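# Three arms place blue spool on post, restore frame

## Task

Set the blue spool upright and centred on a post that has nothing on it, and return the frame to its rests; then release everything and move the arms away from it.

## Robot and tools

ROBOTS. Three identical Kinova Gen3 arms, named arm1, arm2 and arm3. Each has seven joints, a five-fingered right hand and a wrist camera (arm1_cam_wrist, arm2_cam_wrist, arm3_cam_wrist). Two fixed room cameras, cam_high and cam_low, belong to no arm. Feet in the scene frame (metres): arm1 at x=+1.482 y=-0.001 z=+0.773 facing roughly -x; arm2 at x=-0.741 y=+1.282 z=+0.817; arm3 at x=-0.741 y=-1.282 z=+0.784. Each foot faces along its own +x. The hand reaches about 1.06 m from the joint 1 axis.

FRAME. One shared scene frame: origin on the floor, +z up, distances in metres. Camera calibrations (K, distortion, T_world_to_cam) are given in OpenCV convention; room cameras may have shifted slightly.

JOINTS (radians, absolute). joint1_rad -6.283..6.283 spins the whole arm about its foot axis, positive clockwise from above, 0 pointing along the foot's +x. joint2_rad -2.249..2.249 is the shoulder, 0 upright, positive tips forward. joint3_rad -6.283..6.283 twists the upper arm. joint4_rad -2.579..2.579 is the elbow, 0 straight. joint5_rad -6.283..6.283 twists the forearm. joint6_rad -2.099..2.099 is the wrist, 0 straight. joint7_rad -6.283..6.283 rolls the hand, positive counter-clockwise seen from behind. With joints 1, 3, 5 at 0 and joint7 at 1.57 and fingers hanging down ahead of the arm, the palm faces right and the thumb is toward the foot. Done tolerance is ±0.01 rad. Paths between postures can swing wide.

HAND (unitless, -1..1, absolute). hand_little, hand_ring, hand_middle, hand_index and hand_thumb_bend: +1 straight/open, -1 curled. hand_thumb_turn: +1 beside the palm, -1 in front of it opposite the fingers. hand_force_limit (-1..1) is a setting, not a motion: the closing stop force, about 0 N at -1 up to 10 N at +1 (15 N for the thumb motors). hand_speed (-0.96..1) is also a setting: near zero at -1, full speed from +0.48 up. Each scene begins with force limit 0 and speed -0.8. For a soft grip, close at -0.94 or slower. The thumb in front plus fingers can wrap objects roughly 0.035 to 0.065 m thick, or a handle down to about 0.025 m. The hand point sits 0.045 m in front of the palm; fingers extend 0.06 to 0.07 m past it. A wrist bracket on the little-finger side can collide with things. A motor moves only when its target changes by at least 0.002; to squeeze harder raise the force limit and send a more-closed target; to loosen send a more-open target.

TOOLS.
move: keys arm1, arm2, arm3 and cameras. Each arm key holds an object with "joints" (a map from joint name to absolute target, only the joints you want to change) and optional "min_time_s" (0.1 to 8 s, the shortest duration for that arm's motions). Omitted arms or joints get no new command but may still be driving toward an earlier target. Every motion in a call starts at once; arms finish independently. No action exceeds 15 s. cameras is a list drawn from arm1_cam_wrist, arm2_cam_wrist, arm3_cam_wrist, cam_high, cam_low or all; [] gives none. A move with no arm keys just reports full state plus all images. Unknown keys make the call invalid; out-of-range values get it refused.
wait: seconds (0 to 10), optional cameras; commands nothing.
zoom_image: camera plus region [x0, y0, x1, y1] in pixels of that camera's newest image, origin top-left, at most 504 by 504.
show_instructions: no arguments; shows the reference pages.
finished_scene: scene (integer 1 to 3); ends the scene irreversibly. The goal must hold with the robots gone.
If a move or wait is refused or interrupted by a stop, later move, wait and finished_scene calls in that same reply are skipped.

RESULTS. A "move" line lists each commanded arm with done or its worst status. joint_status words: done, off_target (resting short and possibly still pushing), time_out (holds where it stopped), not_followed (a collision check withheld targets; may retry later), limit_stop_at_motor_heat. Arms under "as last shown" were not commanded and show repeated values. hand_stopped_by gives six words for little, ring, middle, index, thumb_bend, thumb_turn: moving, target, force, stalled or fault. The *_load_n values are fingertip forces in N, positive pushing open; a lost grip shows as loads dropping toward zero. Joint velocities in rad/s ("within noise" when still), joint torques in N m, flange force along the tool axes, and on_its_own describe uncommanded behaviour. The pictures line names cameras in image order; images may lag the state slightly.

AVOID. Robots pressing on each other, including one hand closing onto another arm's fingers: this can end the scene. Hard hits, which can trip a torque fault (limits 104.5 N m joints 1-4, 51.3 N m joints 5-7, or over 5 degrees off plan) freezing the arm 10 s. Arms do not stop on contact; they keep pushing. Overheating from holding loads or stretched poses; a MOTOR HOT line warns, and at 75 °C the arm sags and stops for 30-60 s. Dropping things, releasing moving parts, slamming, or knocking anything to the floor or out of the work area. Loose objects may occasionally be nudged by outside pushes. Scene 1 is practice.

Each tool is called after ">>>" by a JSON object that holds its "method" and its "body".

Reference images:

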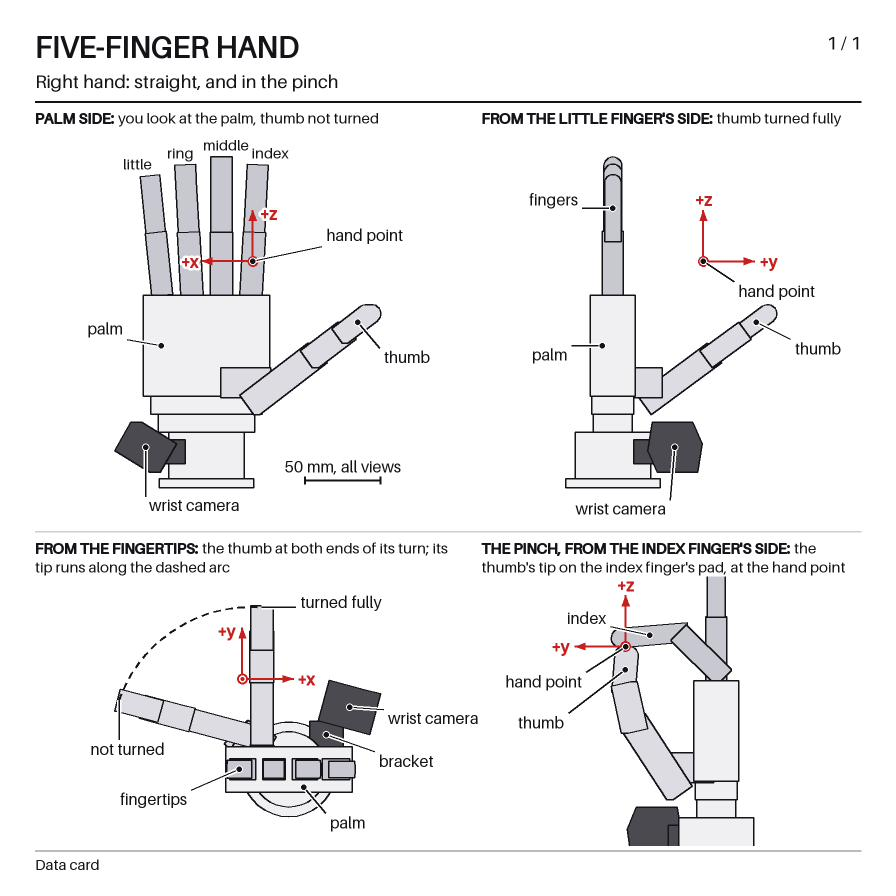

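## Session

>>> {"method": "move", "body": {}}

Scene clock: 0.00 s.
Joint torques (N m): no reading
Flange force (N): no reading
Joint velocities: within noise
arm1.joint_positions: joint1_rad=+0.296 joint2_rad=-0.364 joint3_rad=-0.083 joint4_rad=+1.485 joint5_rad=+0.011 joint6_rad=+1.951 joint7_rad=-1.688 hand_little=+1.000 hand_ring=+1.000 hand_middle=+1.000 hand_index=+1.000 hand_thumb_turn=+1.000 hand_thumb_bend=+1.000 hand_force_limit=+0.000 hand_speed=-0.800
arm1.joint_status: not commanded
arm1.hand_stopped_by: target,target,target,target,target,target
arm1.little_load_n: 0.0
arm1.ring_load_n: 0.0
arm1.middle_load_n: 0.0
arm1.index_load_n: 0.0
arm1.thumb_bend_load_n: 0.0
arm1.thumb_turn_load_n: 0.0
arm1.hand: x=+1.2864 y=+0.0089 z=+1.2674 quat_wxyz=(-0.023, +0.984, -0.174, -0.034) (m; scene frame)
arm2.joint_positions: joint1_rad=+0.237 joint2_rad=-0.340 joint3_rad=-0.080 joint4_rad=+1.580 joint5_rad=-0.047 joint6_rad=+2.066 joint7_rad=-1.937 hand_little=+1.000 hand_ring=+1.000 hand_middle=+1.000 hand_index=+1.000 hand_thumb_turn=+1.000 hand_thumb_bend=+1.000 hand_force_limit=+0.000 hand_speed=-0.800
arm2.joint_status: not commanded
arm2.hand_stopped_by: target,target,target,target,target,target
arm2.little_load_n: 0.0
arm2.ring_load_n: 0.0
arm2.middle_load_n: 0.0
arm2.index_load_n: 0.0
arm2.thumb_bend_load_n: 0.0
arm2.thumb_turn_load_n: 0.0
arm2.hand: x=-0.6513 y=+1.1436 z=+1.2731 quat_wxyz=(+0.079, -0.714, -0.694, -0.045) (m; scene frame)
arm3.joint_positions: joint1_rad=-0.227 joint2_rad=-0.354 joint3_rad=-0.125 joint4_rad=+1.526 joint5_rad=-0.063 joint6_rad=+1.981 joint7_rad=-1.795 hand_little=+1.000 hand_ring=+1.000 hand_middle=+1.000 hand_index=+1.000 hand_thumb_turn=+1.000 hand_thumb_bend=+1.000 hand_force_limit=+0.000 hand_speed=-0.800
arm3.joint_status: not commanded
arm3.hand_stopped_by: target,target,target,target,target,target
arm3.little_load_n: 0.0
arm3.ring_load_n: 0.0
arm3.middle_load_n: 0.0
arm3.index_load_n: 0.0
arm3.thumb_bend_load_n: 0.0
arm3.thumb_turn_load_n: 0.0
arm3.hand: x=-0.7667 y=-1.0920 z=+1.2626 quat_wxyz=(+0.014, +0.575, -0.818, +0.001) (m; scene frame)
pictures: arm1_cam_wrist, arm2_cam_wrist, arm3_cam_wrist, cam_high, cam_low
camera_calibration:
arm1_cam_wrist: T_world_to_cam=[[-0.0647875, -0.994608, -0.0809784, 0.198225], [-0.896182, 0.022298, 0.443126, 0.614682], [-0.438931, 0.10128, -0.892794, 1.81152], [0, 0, 0, 1]] pos_world=[1.35884, -0.0000221536, 1.36099]
arm2_cam_wrist: T_world_to_cam=[[0.985687, 0.168511, -0.00500926, 0.460515], [0.15511, -0.894861, 0.418527, 0.581133], [0.0660436, -0.413314, -0.908191, 1.78806], [0, 0, 0, 1]] pos_world=[-0.662153, 1.18146, 1.38299]
arm3_cam_wrist: T_world_to_cam=[[-0.999374, 0.0292005, -0.0199661, -0.709934], [0.0182463, 0.909075, 0.416233, 0.495625], [0.0303049, 0.415609, -0.909039, 1.74394], [0, 0, 0, 1]] pos_world=[-0.771383, -1.15463, 1.36484]

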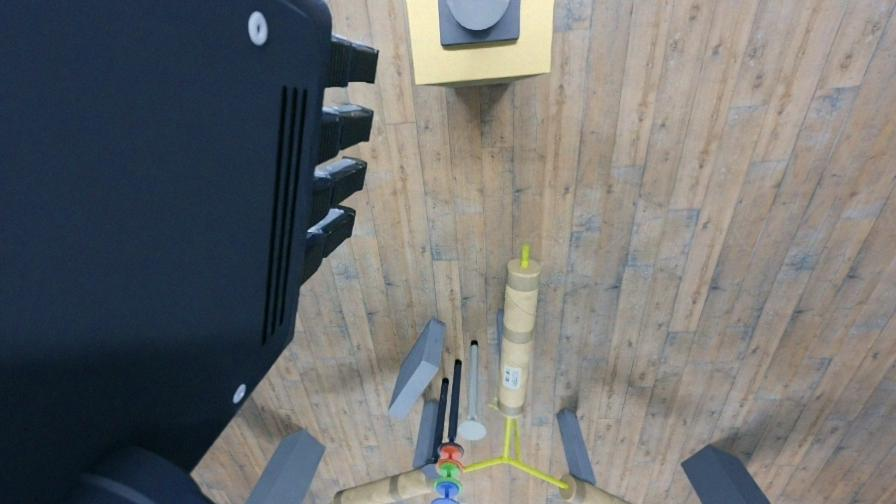

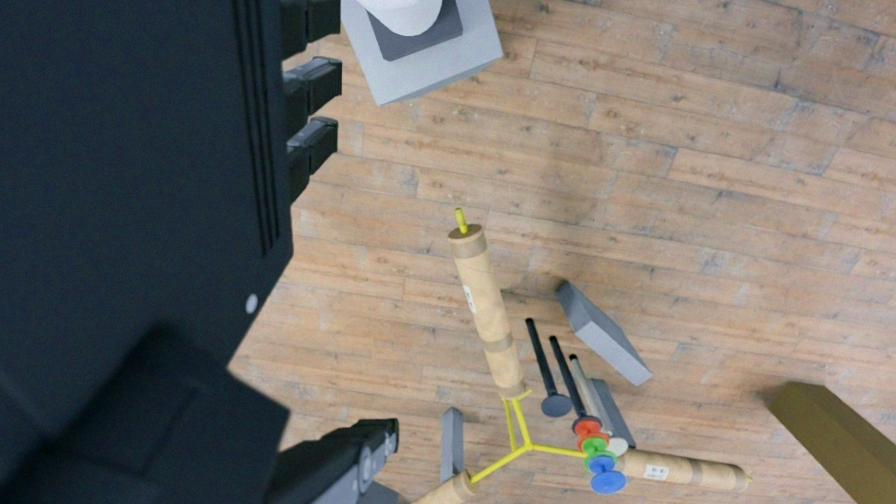

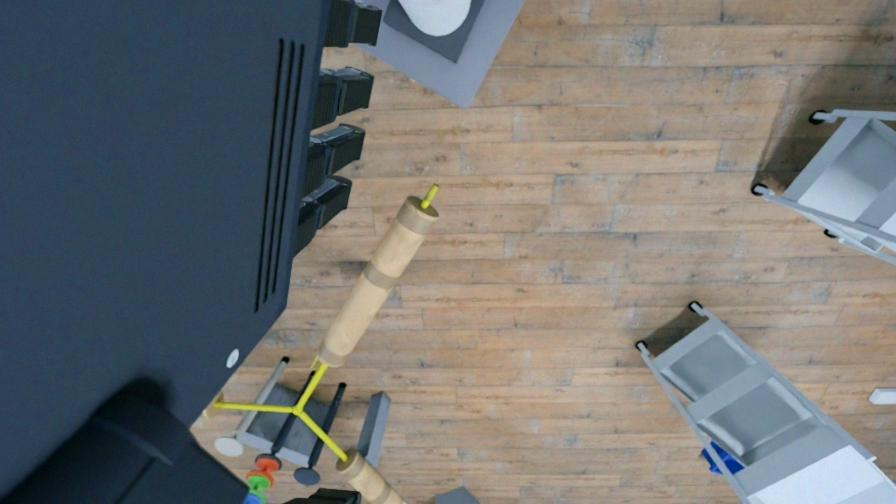

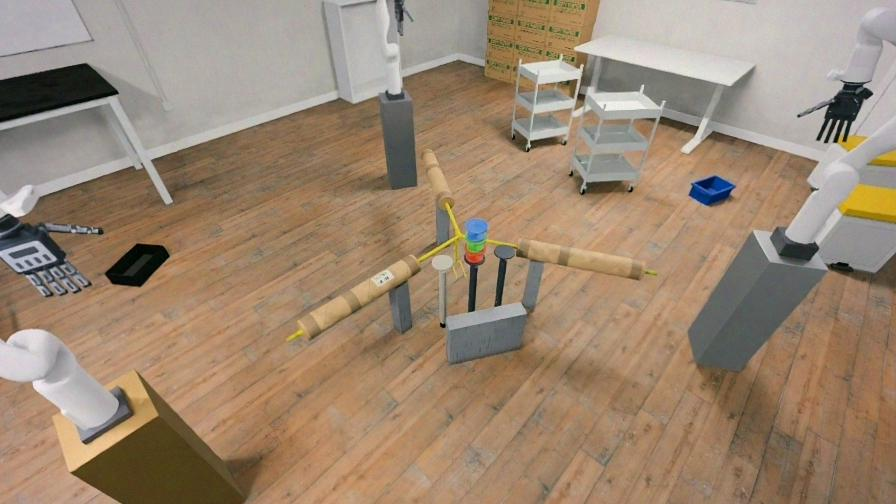

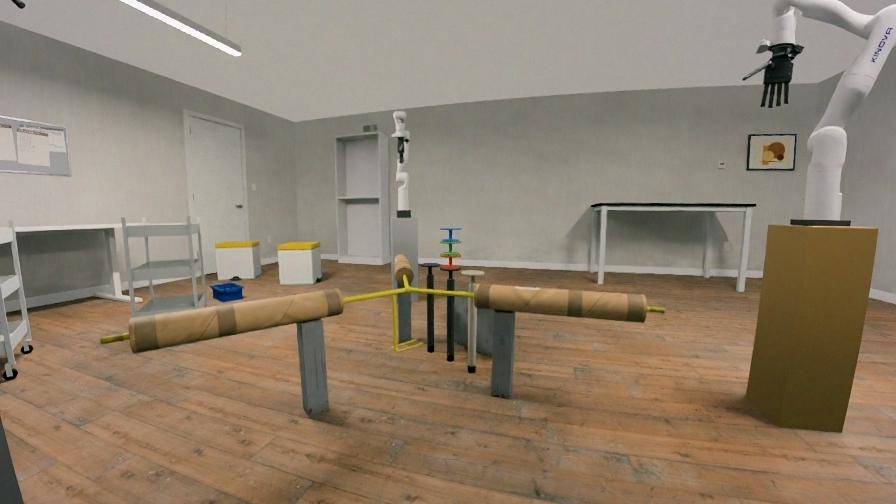

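>>> {"method": "zoom_image", "body": {"camera": "arm1_cam_wrist", "region": [490, 230, 560, 290]}}

>>> {"method": "zoom_image", "body": {"camera": "arm2_cam_wrist", "region": [430, 190, 500, 250]}}

>>> {"method": "zoom_image", "body": {"camera": "arm3_cam_wrist", "region": [390, 170, 460, 230]}}

>>> {"method": "zoom_image", "body": {"camera": "cam_high", "region": [410, 200, 530, 320]}}

>>> {"method": "zoom_image", "body": {"camera": "cam_low", "region": [380, 215, 500, 335]}}

Scaled by 7.200.

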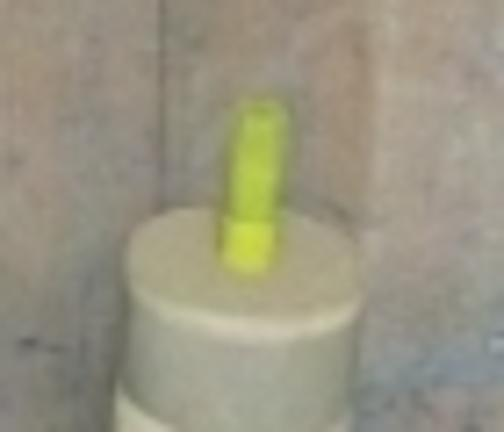

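Scaled by 7.200.

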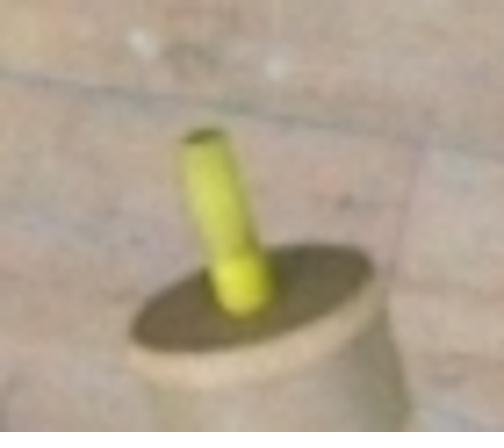

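Scaled by 7.200.

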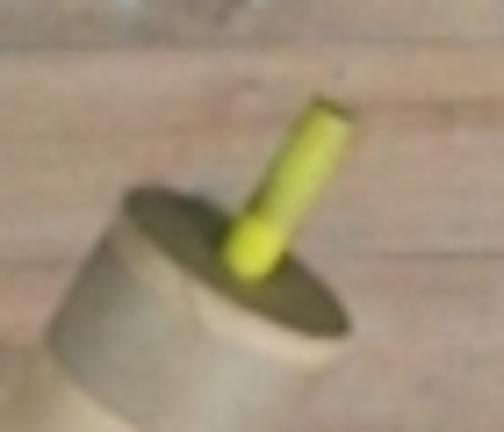

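Scaled by 4.200.

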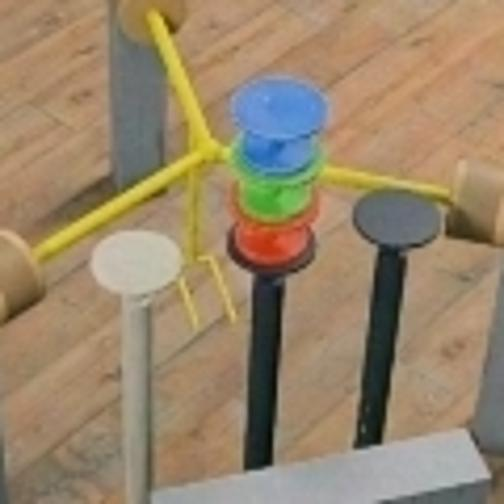

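Scaled by 4.200.

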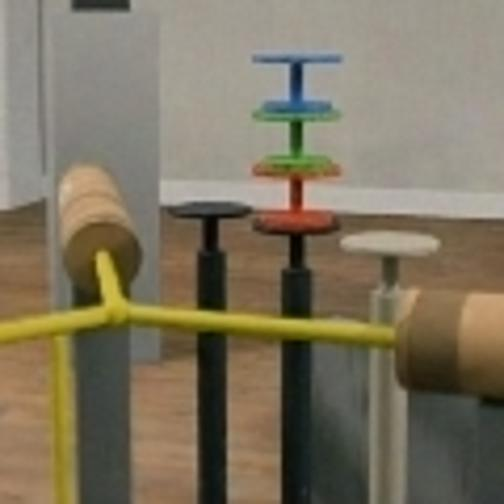

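>>> {"method": "move", "body": {"arm1": {"joints":{"joint1_rad":-0.2199,"joint2_rad":1.0691,"joint3_rad":0,"joint4_rad":1.2097,"joint5_rad":0,"joint6_rad":0.8628,"joint7_rad":-1.8528,"hand_thumb_turn":-1,"hand_speed":0.3},"min_time_s":3}, "arm2": {"joints":{"joint1_rad":0.158,"joint2_rad":1.049,"joint3_rad":0,"joint4_rad":1.6392,"joint5_rad":0,"joint6_rad":0.4533,"joint7_rad":-1.4425,"hand_thumb_turn":-1,"hand_speed":0.3},"min_time_s":3}, "arm3": {"joints":{"joint1_rad":-0.3623,"joint2_rad":0.9792,"joint3_rad":0,"joint4_rad":2.0035,"joint5_rad":0,"joint6_rad":0.1589,"joint7_rad":-2.0401,"hand_thumb_turn":-1,"hand_speed":0.3},"min_time_s":3}}}

>>> {"method": "move", "body": {"arm1": {"joints":{"joint1_rad":-0.2199,"joint2_rad":1.3691,"joint4_rad":1.2097,"joint6_rad":0.5628,"joint7_rad":-1.8528},"min_time_s":1.5}, "arm2": {"joints":{"joint1_rad":0.158,"joint2_rad":1.349,"joint4_rad":1.6392,"joint6_rad":0.1533,"joint7_rad":-1.4425},"min_time_s":1.5}, "arm3": {"joints":{"joint1_rad":-0.3623,"joint2_rad":1.2792,"joint4_rad":2.0035,"joint6_rad":-0.1411,"joint7_rad":-2.0401},"min_time_s":1.5}, "cameras": ["all"]}}

Scene clock: 59.63 s.
Joint torques (N m): arm1=[-0.55 -22.51 -0.56 -5.43 -0.23 -0.11 -0.19] | arm2=[1.41 -19.97 0.75 -5.02 0.25 0.03 0.05] | arm3=[-1.15 -19.37 -0.1 -0.11 0.28 0.13 0.26]
Flange force (N): arm1=[-3.4 -0.3 -1.2] | arm2=[5.6 3.9 -0.2] | arm3=[-4.8 -0.1 6.4]
move: arm1 done; arm2 done; arm3 done
Joint velocities: within noise
arm1.joint_positions: joint1_rad=-0.220 joint2_rad=+1.069 joint3_rad=+0.000 joint4_rad=+1.210 joint5_rad=+0.000 joint6_rad=+0.863 joint7_rad=-1.853 hand_little=+1.000 hand_ring=+1.000 hand_middle=+1.000 hand_index=+1.000 hand_thumb_turn=-1.000 hand_thumb_bend=+1.000 hand_force_limit=+0.000 hand_speed=+0.300
arm1.joint_status: all done
arm1.hand_stopped_by: target,target,target,target,target,target
arm1.little_load_n: 0.0
arm1.ring_load_n: 0.0
arm1.middle_load_n: 0.0
arm1.index_load_n: 0.0
arm1.thumb_bend_load_n: 0.0
arm1.thumb_turn_load_n: 0.0
arm1.hand: x=+0.8472 y=-0.1602 z=+0.7335 quat_wxyz=(-0.001, +0.999, -0.037, +0.000) (m; scene frame)
arm2.joint_positions: joint1_rad=+0.158 joint2_rad=+1.049 joint3_rad=+0.000 joint4_rad=+1.639 joint5_rad=+0.000 joint6_rad=+0.453 joint7_rad=-1.442 hand_little=+1.000 hand_ring=+1.000 hand_middle=+1.000 hand_index=+1.000 hand_thumb_turn=-1.000 hand_thumb_bend=+1.000 hand_force_limit=+0.000 hand_speed=+0.300
arm2.joint_status: all done
arm2.hand_stopped_by: target,target,target,target,target,target
arm2.little_load_n: 0.0
arm2.ring_load_n: 0.0
arm2.middle_load_n: 0.0
arm2.index_load_n: 0.0
arm2.thumb_bend_load_n: 0.0
arm2.thumb_turn_load_n: 0.0
arm2.hand: x=-0.5377 y=+0.7981 z=+0.6985 quat_wxyz=(+0.007, -0.530, -0.848, -0.003) (m; scene frame)
arm3.joint_positions: joint1_rad=-0.362 joint2_rad=+0.979 joint3_rad=+0.000 joint4_rad=+2.003 joint5_rad=+0.000 joint6_rad=+0.159 joint7_rad=-2.040 hand_little=+1.000 hand_ring=+1.000 hand_middle=+1.000 hand_index=+1.000 hand_thumb_turn=-1.000 hand_thumb_bend=+1.000 hand_force_limit=+0.000 hand_speed=+0.300
arm3.joint_status: all done
arm3.hand_stopped_by: target,target,target,target,target,target
arm3.little_load_n: 0.0
arm3.ring_load_n: 0.0
arm3.middle_load_n: 0.0
arm3.index_load_n: 0.0
arm3.thumb_bend_load_n: 0.0
arm3.thumb_turn_load_n: 0.0
arm3.hand: x=-0.6989 y=-0.8303 z=+0.6684 quat_wxyz=(+0.004, +0.468, -0.884, +0.001) (m; scene frame)
pictures: none

Scene clock: 61.47 s.
Joint torques (N m): arm1=[-0.52 -22.68 -0.48 -3.52 -0.23 -0.08 -0.2] | arm2=[1.42 -19.58 0.82 -2.66 0.18 0.04 0.07] | arm3=[-1.07 -19.32 -0.06 2.2 0.27 0.12 0.28]
Flange force (N): arm1=[-3.8 -0.2 0.0] | arm2=[5.0 4.1 -2.0] | arm3=[-2.5 -1.0 7.1]
move: arm1 done; arm2 done; arm3 done
Joint velocities: within noise
arm1.joint_positions: joint1_rad=-0.220 joint2_rad=+1.369 joint3_rad=+0.000 joint4_rad=+1.210 joint5_rad=+0.000 joint6_rad=+0.563 joint7_rad=-1.853 hand_little=+1.000 hand_ring=+1.000 hand_middle=+1.000 hand_index=+1.000 hand_thumb_turn=-1.000 hand_thumb_bend=+1.000 hand_force_limit=+0.000 hand_speed=+0.300
arm1.joint_status: all done
arm1.hand_stopped_by: target,target,target,target,target,target
arm1.little_load_n: 0.0
arm1.ring_load_n: 0.0
arm1.middle_load_n: 0.0
arm1.index_load_n: 0.0
arm1.thumb_bend_load_n: 0.0
arm1.thumb_turn_load_n: 0.0
arm1.hand: x=+0.8744 y=-0.1540 z=+0.5540 quat_wxyz=(-0.001, +0.999, -0.037, +0.000) (m; scene frame)
arm2.joint_positions: joint1_rad=+0.158 joint2_rad=+1.349 joint3_rad=+0.000 joint4_rad=+1.639 joint5_rad=+0.000 joint6_rad=+0.153 joint7_rad=-1.442 hand_little=+1.000 hand_ring=+1.000 hand_middle=+1.000 hand_index=+1.000 hand_thumb_turn=-1.000 hand_thumb_bend=+1.000 hand_force_limit=+0.000 hand_speed=+0.300
arm2.joint_status: all done
arm2.hand_stopped_by: target,target,target,target,target,target
arm2.little_load_n: 0.0
arm2.ring_load_n: 0.0
arm2.middle_load_n: 0.0
arm2.index_load_n: 0.0
arm2.thumb_bend_load_n: 0.0
arm2.thumb_turn_load_n: 0.0
arm2.hand: x=-0.5530 y=+0.8418 z=+0.5540 quat_wxyz=(+0.007, -0.530, -0.848, -0.003) (m; scene frame)
arm3.joint_positions: joint1_rad=-0.362 joint2_rad=+1.279 joint3_rad=+0.000 joint4_rad=+2.003 joint5_rad=+0.000 joint6_rad=-0.141 joint7_rad=-2.040 hand_little=+1.000 hand_ring=+1.000 hand_middle=+1.000 hand_index=+1.000 hand_thumb_turn=-1.000 hand_thumb_bend=+1.000 hand_force_limit=+0.000 hand_speed=+0.300
arm3.joint_status: all done
arm3.hand_stopped_by: target,target,target,target,target,target
arm3.little_load_n: 0.0
arm3.ring_load_n: 0.0
arm3.middle_load_n: 0.0
arm3.index_load_n: 0.0
arm3.thumb_bend_load_n: 0.0
arm3.thumb_turn_load_n: 0.0
arm3.hand: x=-0.7046 y=-0.8707 z=+0.5541 quat_wxyz=(+0.004, +0.468, -0.884, +0.001) (m; scene frame)
pictures: arm1_cam_wrist, arm2_cam_wrist, arm3_cam_wrist, cam_high, cam_low
camera_calibration:
arm1_cam_wrist: T_world_to_cam=[[0.21415, -0.976324, -0.030519, -0.317294], [-0.897932, -0.209062, 0.387313, 0.562024], [-0.384523, -0.0555389, -0.921443, 0.954413], [0, 0, 0, 1]] pos_world=[0.939602, -0.139277, 0.652075]
arm2_cam_wrist: T_world_to_cam=[[0.795147, 0.606289, 0.0124733, -0.0727015], [0.4959, -0.661935, 0.562072, 0.509659], [0.349035, -0.440744, -0.826994, 1.13829], [0, 0, 0, 1]] pos_world=[-0.592234, 0.883134, 0.6558]
arm3_cam_wrist: T_world_to_cam=[[-0.960346, 0.276231, -0.0378538, -0.416016], [0.234517, 0.873722, 0.42616, 0.704423], [0.150792, 0.400384, -0.903855, 1.07484], [0, 0, 0, 1]] pos_world=[-0.726796, -0.930902, 0.655557]

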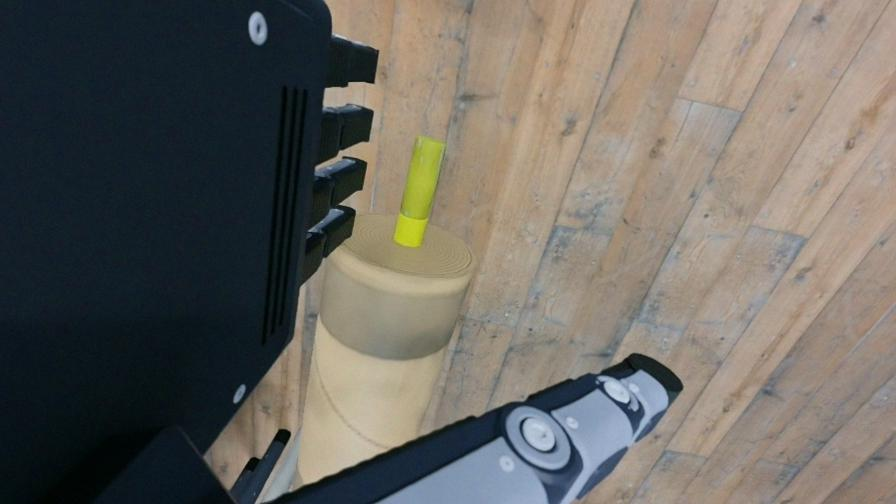

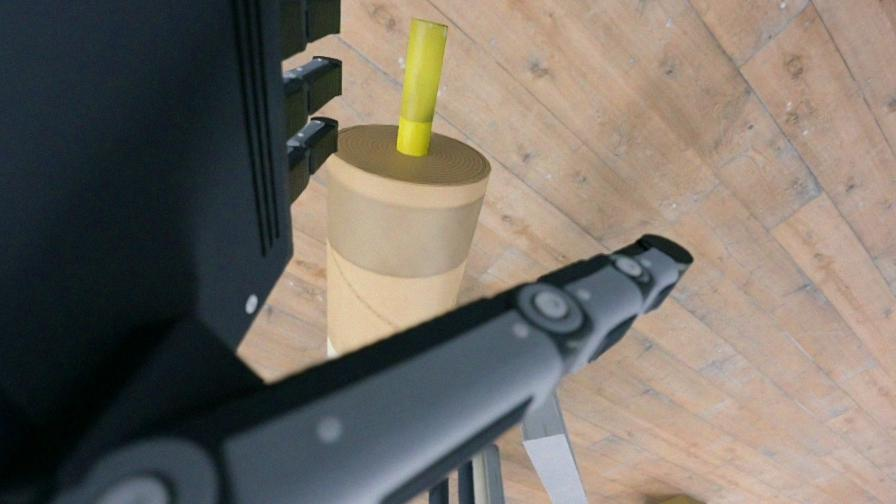

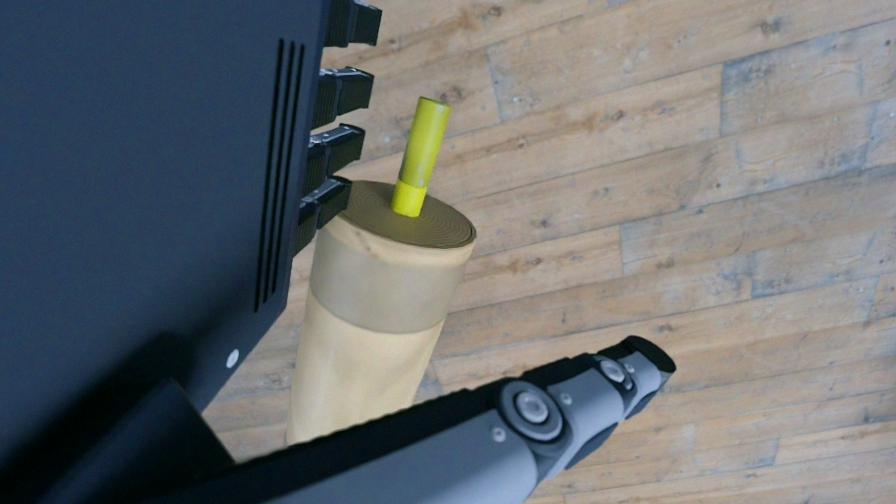

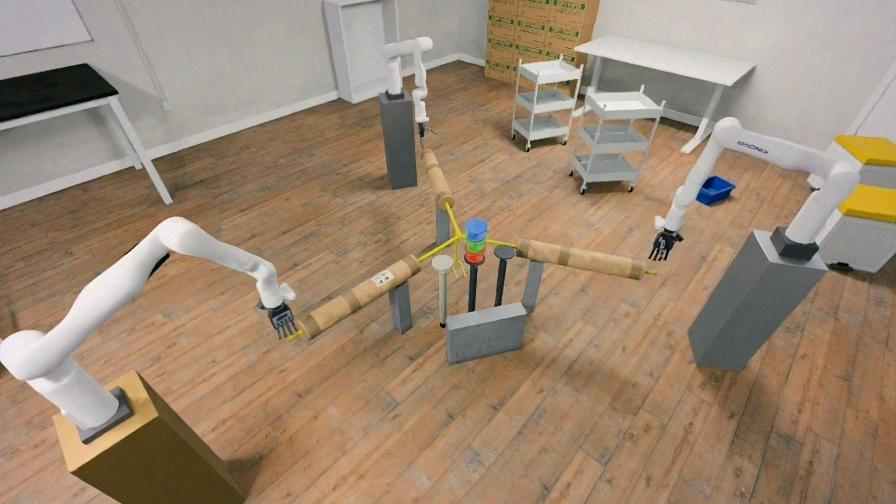

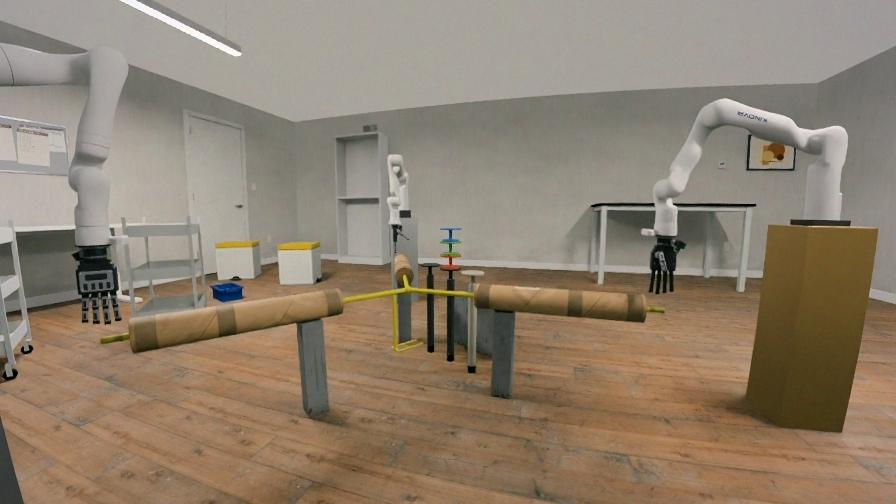

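>>> {"method": "zoom_image", "body": {"camera": "arm1_cam_wrist", "region": [350, 130, 480, 260]}}

>>> {"method": "zoom_image", "body": {"camera": "arm2_cam_wrist", "region": [350, 10, 500, 160]}}

>>> {"method": "zoom_image", "body": {"camera": "arm3_cam_wrist", "region": [350, 90, 480, 220]}}

Scaled by 3.877.

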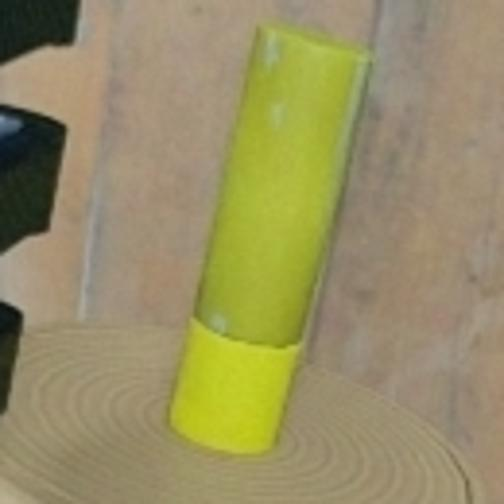

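Scaled by 3.360.

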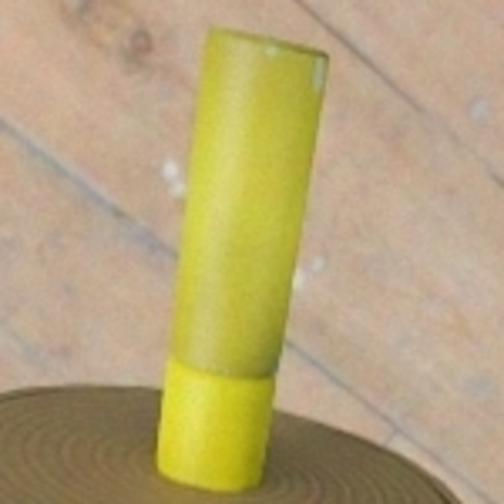

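Scaled by 3.877.

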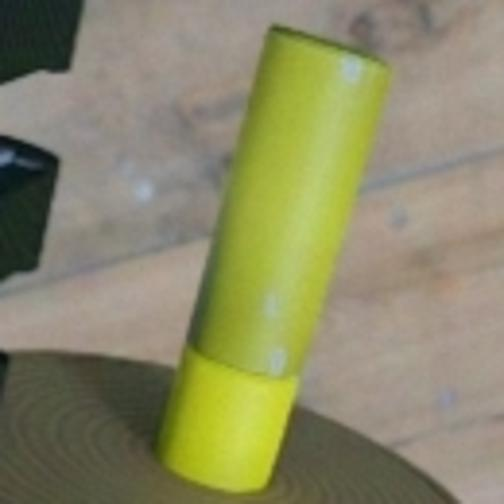

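>>> {"method": "move", "body": {"arm1": {"joints":{"joint1_rad":-0.2046,"joint2_rad":1.6886,"joint4_rad":0.9099,"joint6_rad":0.5431,"joint7_rad":-1.8352,"hand_speed":-0.6,"hand_force_limit":-0.5},"min_time_s":2.5}, "arm2": {"joints":{"joint1_rad":0.1618,"joint2_rad":1.6744,"joint4_rad":1.3355,"joint6_rad":0.1316,"joint7_rad":-1.4364,"hand_speed":-0.6,"hand_force_limit":-0.5},"min_time_s":2.5}, "arm3": {"joints":{"joint1_rad":-0.3458,"joint2_rad":1.6176,"joint4_rad":1.7321,"joint6_rad":-0.2081,"joint7_rad":-2.0214,"hand_speed":-0.6,"hand_force_limit":-0.5},"min_time_s":2.5}, "cameras": ["all"]}}

Scene clock: 126.57 s.
Joint torques (N m): arm1=[-0.51 -22.84 -0.53 -3.4 -0.2 -0.09 -0.2] | arm2=[1.47 -19.7 0.89 -2.56 0.19 0.03 0.04] | arm3=[-1.14 -19.52 -0.01 2.69 0.3 0.15 0.26]
Flange force (N): arm1=[-4.4 -0.1 1.2] | arm2=[5.3 4.3 -3.9] | arm3=[-1.8 -1.5 7.2]
move: arm1 done; arm2 done; arm3 done
Joint velocities: within noise
arm1.joint_positions: joint1_rad=-0.205 joint2_rad=+1.689 joint3_rad=+0.000 joint4_rad=+0.910 joint5_rad=+0.000 joint6_rad=+0.543 joint7_rad=-1.835 hand_little=+1.000 hand_ring=+1.000 hand_middle=+1.000 hand_index=+1.000 hand_thumb_turn=-1.000 hand_thumb_bend=+1.000 hand_force_limit=-0.500 hand_speed=-0.600
arm1.joint_status: all done
arm1.hand_stopped_by: target,target,target,target,target,target
arm1.little_load_n: 0.0
arm1.ring_load_n: 0.0
arm1.middle_load_n: 0.0
arm1.index_load_n: 0.0
arm1.thumb_bend_load_n: 0.0
arm1.thumb_turn_load_n: 0.0
arm1.hand: x=+0.8728 y=-0.1451 z=+0.4170 quat_wxyz=(-0.001, +0.999, -0.035, +0.000) (m; scene frame)
arm2.joint_positions: joint1_rad=+0.162 joint2_rad=+1.674 joint3_rad=+0.000 joint4_rad=+1.335 joint5_rad=+0.000 joint6_rad=+0.132 joint7_rad=-1.436 hand_little=+1.000 hand_ring=+1.000 hand_middle=+1.000 hand_index=+1.000 hand_thumb_turn=-1.000 hand_thumb_bend=+1.000 hand_force_limit=-0.500 hand_speed=-0.600
arm2.joint_status: all done
arm2.hand_stopped_by: target,target,target,target,target,target
arm2.little_load_n: 0.0
arm2.ring_load_n: 0.0
arm2.middle_load_n: 0.0
arm2.index_load_n: 0.0
arm2.thumb_bend_load_n: 0.0
arm2.thumb_turn_load_n: 0.0
arm2.hand: x=-0.5555 y=+0.8422 z=+0.4170 quat_wxyz=(+0.007, -0.529, -0.848, -0.003) (m; scene frame)
arm3.joint_positions: joint1_rad=-0.346 joint2_rad=+1.618 joint3_rad=+0.000 joint4_rad=+1.732 joint5_rad=+0.000 joint6_rad=-0.208 joint7_rad=-2.021 hand_little=+1.000 hand_ring=+1.000 hand_middle=+1.000 hand_index=+1.000 hand_thumb_turn=-1.000 hand_thumb_bend=+1.000 hand_force_limit=-0.500 hand_speed=-0.600
arm3.joint_status: all done
arm3.hand_stopped_by: target,target,target,target,target,target
arm3.little_load_n: 0.0
arm3.ring_load_n: 0.0
arm3.middle_load_n: 0.0
arm3.index_load_n: 0.0
arm3.thumb_bend_load_n: 0.0
arm3.thumb_turn_load_n: 0.0
arm3.hand: x=-0.7002 y=-0.8761 z=+0.4171 quat_wxyz=(+0.004, +0.469, -0.883, +0.001) (m; scene frame)
pictures: arm1_cam_wrist, arm2_cam_wrist, arm3_cam_wrist, cam_high, cam_low
camera_calibration:
arm1_cam_wrist: T_world_to_cam=[[0.216432, -0.975821, -0.030515, -0.314414], [-0.897439, -0.21116, 0.387317, 0.61479], [-0.384395, -0.0564425, -0.921442, 0.82782], [0, 0, 0, 1]] pos_world=[0.937996, -0.130268, 0.515075]
arm2_cam_wrist: T_world_to_cam=[[0.793796, 0.608057, 0.012425, -0.071383], [0.497357, -0.660769, 0.562157, 0.587874], [0.350034, -0.440059, -0.826937, 1.02594], [0, 0, 0, 1]] pos_world=[-0.594834, 0.883329, 0.518799]
arm3_cam_wrist: T_world_to_cam=[[-0.96095, 0.274124, -0.0378172, -0.417741], [0.232608, 0.874212, 0.4262, 0.765424], [0.149892, 0.400761, -0.903838, 0.952139], [0, 0, 0, 1]] pos_world=[-0.72219, -0.93621, 0.518557]

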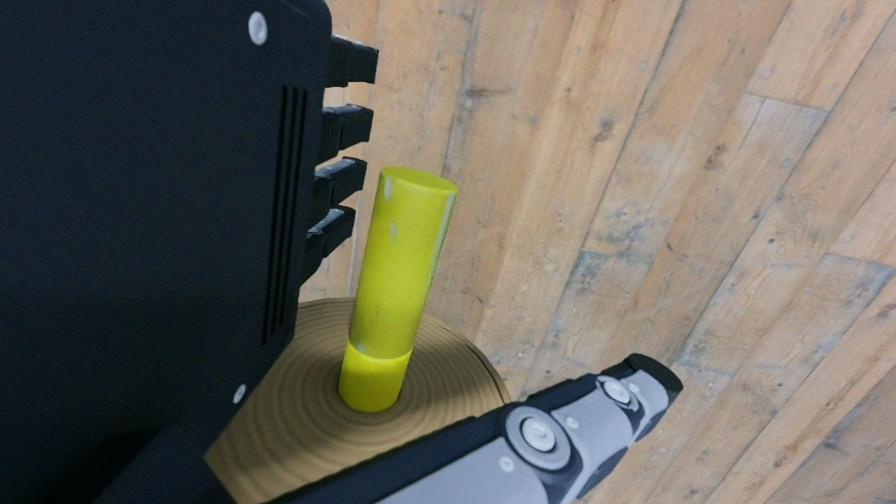

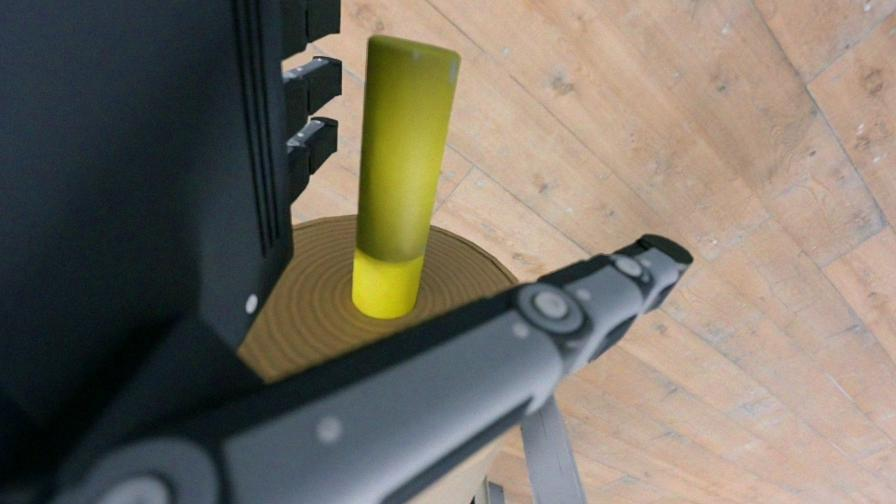

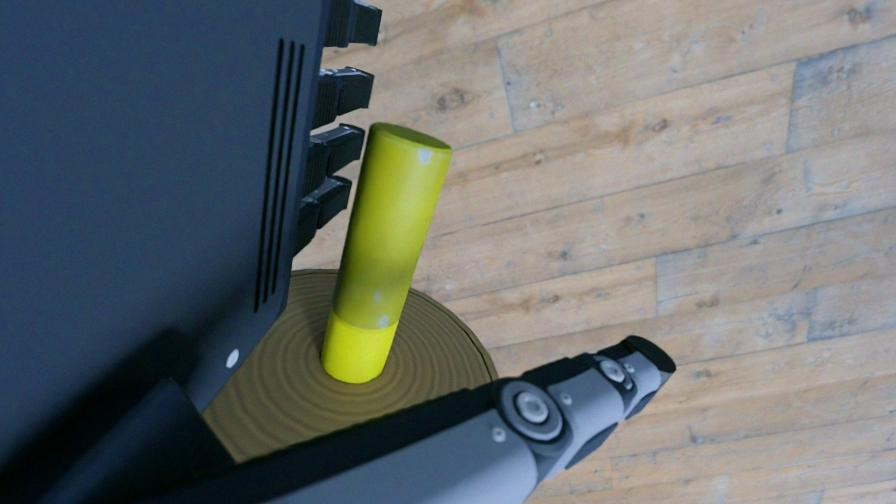

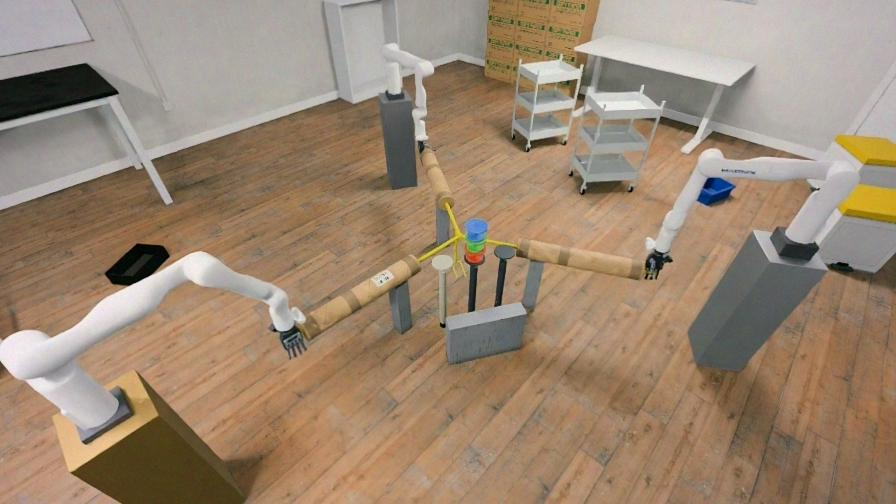

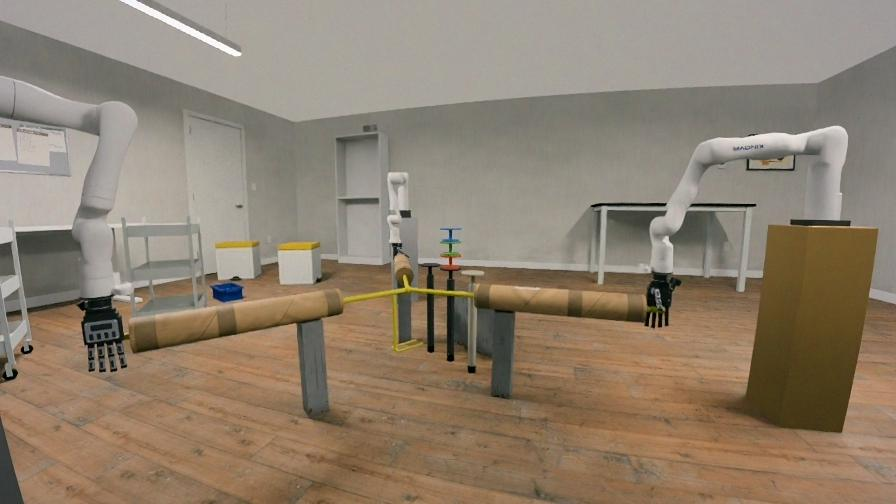

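>>> {"method": "move", "body": {"arm1": {"joints":{"joint1_rad":-0.2245,"joint2_rad":1.7351,"joint4_rad":0.8428,"joint6_rad":0.5637,"joint7_rad":-1.8551},"min_time_s":1.5}, "arm2": {"joints":{"joint1_rad":0.1359,"joint2_rad":1.7128,"joint4_rad":1.297,"joint6_rad":0.1318,"joint7_rad":-1.4624},"min_time_s":1.5}, "arm3": {"joints":{"joint1_rad":-0.3755,"joint2_rad":1.653,"joint4_rad":1.6781,"joint6_rad":-0.1895,"joint7_rad":-2.0511},"min_time_s":1.5}, "cameras": ["arm1_cam_wrist","arm2_cam_wrist","arm3_cam_wrist"]}}

Scene clock: 140.20 s.
Joint torques (N m): arm1=[-0.56 -22.8 -0.55 -3.56 -0.23 -0.1 -0.2] | arm2=[1.4 -19.64 0.77 -2.46 0.22 -0.02 0.08] | arm3=[-1.83 -20.04 -1.12 1.98 0.4 -0.15 0.27]
Flange force (N): arm1=[-4.5 -0.1 1.2] | arm2=[4.9 4.0 -3.7] | arm3=[-2.2 -3.3 6.9]
move: arm1 done; arm2 done; arm3 done
Joint velocities: within noise
arm1.joint_positions: joint1_rad=-0.224 joint2_rad=+1.735 joint3_rad=+0.000 joint4_rad=+0.843 joint5_rad=+0.000 joint6_rad=+0.564 joint7_rad=-1.855 hand_little=+1.000 hand_ring=+1.000 hand_middle=+1.000 hand_index=+1.000 hand_thumb_turn=-1.000 hand_thumb_bend=+1.000 hand_force_limit=-0.500 hand_speed=-0.600
arm1.joint_status: all done
arm1.hand_stopped_by: target,target,target,target,target,target
arm1.little_load_n: 0.0
arm1.ring_load_n: 0.0
arm1.middle_load_n: 0.0
arm1.index_load_n: 0.0
arm1.thumb_bend_load_n: 0.0
arm1.thumb_turn_load_n: 0.0
arm1.hand: x=+0.8720 y=-0.1571 z=+0.4010 quat_wxyz=(-0.001, +0.999, -0.035, +0.000) (m; scene frame)
arm2.joint_positions: joint1_rad=+0.136 joint2_rad=+1.713 joint3_rad=+0.000 joint4_rad=+1.297 joint5_rad=+0.000 joint6_rad=+0.132 joint7_rad=-1.462 hand_little=+1.000 hand_ring=+1.000 hand_middle=+1.000 hand_index=+1.000 hand_thumb_turn=-1.000 hand_thumb_bend=+1.000 hand_force_limit=-0.500 hand_speed=-0.600
arm2.joint_status: all done
arm2.hand_stopped_by: target,target,target,target,target,target
arm2.little_load_n: 0.0
arm2.ring_load_n: 0.0
arm2.middle_load_n: 0.0
arm2.index_load_n: 0.0
arm2.thumb_bend_load_n: 0.0
arm2.thumb_turn_load_n: 0.0
arm2.hand: x=-0.5449 y=+0.8476 z=+0.4009 quat_wxyz=(+0.007, -0.529, -0.848, -0.004) (m; scene frame)
arm3.joint_positions: joint1_rad=-0.376 joint2_rad=+1.653 joint3_rad=+0.000 joint4_rad=+1.678 joint5_rad=+0.000 joint6_rad=-0.189 joint7_rad=-2.051 hand_little=+1.000 hand_ring=+1.000 hand_middle=+1.000 hand_index=+1.000 hand_thumb_turn=-1.000 hand_thumb_bend=+1.000 hand_force_limit=-0.500 hand_speed=-0.600
arm3.joint_status: all done
arm3.hand_stopped_by: target,target,target,target,target,target
arm3.little_load_n: 0.0
arm3.ring_load_n: 0.0
arm3.middle_load_n: 0.0
arm3.index_load_n: 0.0
arm3.thumb_bend_load_n: 0.0
arm3.thumb_turn_load_n: -0.5
arm3.hand: x=-0.7101 y=-0.8693 z=+0.4011 quat_wxyz=(+0.004, +0.469, -0.883, +0.001) (m; scene frame)
pictures: arm1_cam_wrist, arm2_cam_wrist, arm3_cam_wrist
camera_calibration:
arm1_cam_wrist: T_world_to_cam=[[0.216326, -0.975846, -0.0304696, -0.326246], [-0.897464, -0.211044, 0.387322, 0.617705], [-0.384397, -0.0564423, -0.921441, 0.81206], [0, 0, 0, 1]] pos_world=[0.937096, -0.142169, 0.499074]
arm2_cam_wrist: T_world_to_cam=[[0.793813, 0.608033, 0.0124944, -0.0828844], [0.49739, -0.660911, 0.56196, 0.595466], [0.349948, -0.439877, -0.82707, 1.01115], [0, 0, 0, 1]] pos_world=[-0.584234, 0.888729, 0.5027]
arm3_cam_wrist: T_world_to_cam=[[-0.960928, 0.274208, -0.0377759, -0.429718], [0.232701, 0.874185, 0.426204, 0.768753], [0.149892, 0.400761, -0.903838, 0.936491], [0, 0, 0, 1]] pos_world=[-0.73219, -0.92951, 0.502558]

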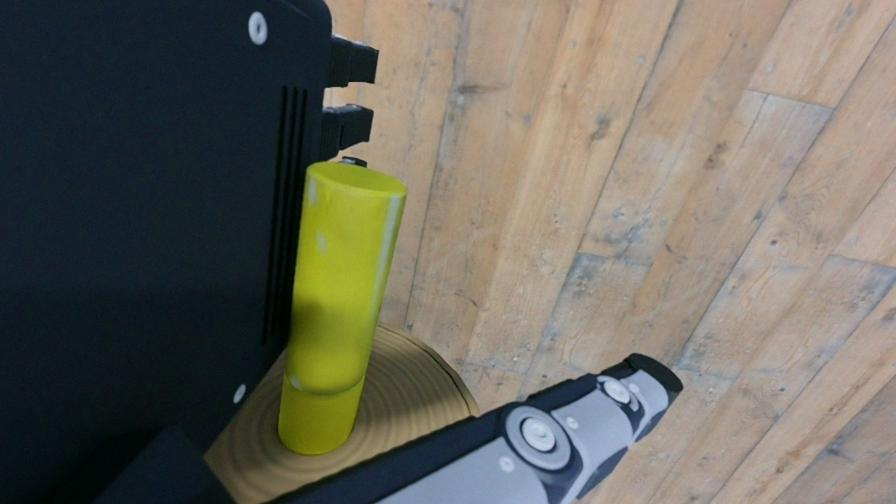

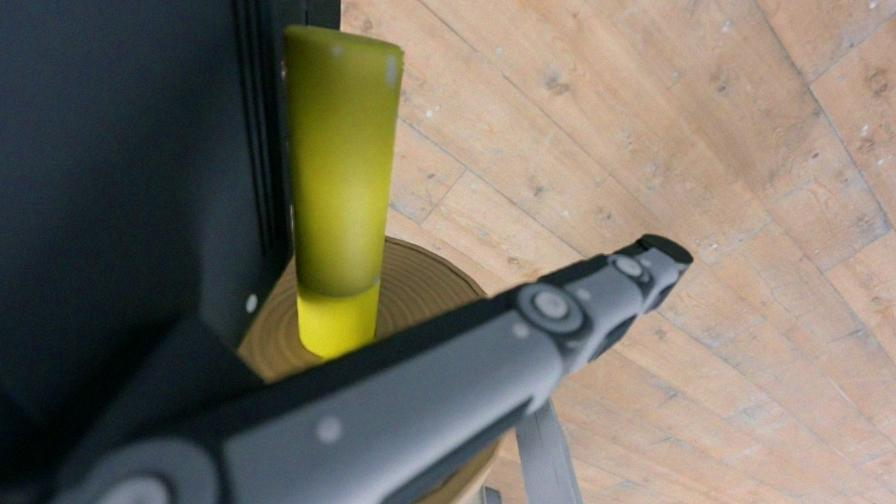

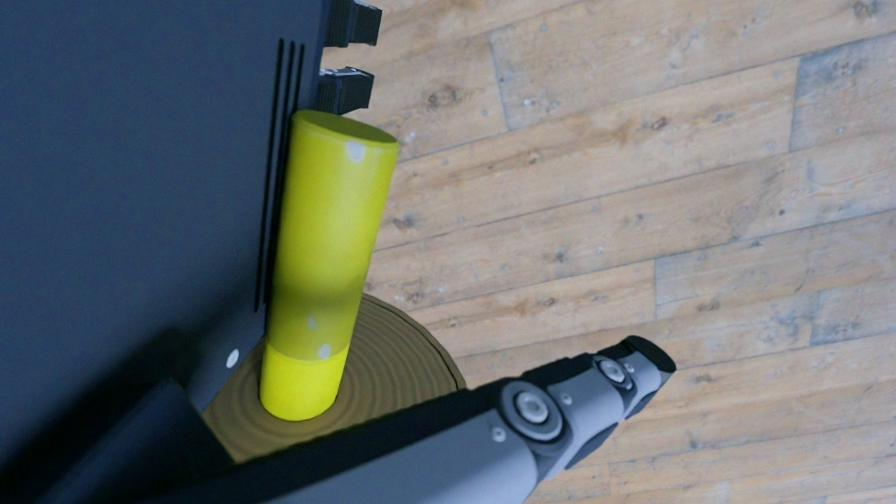

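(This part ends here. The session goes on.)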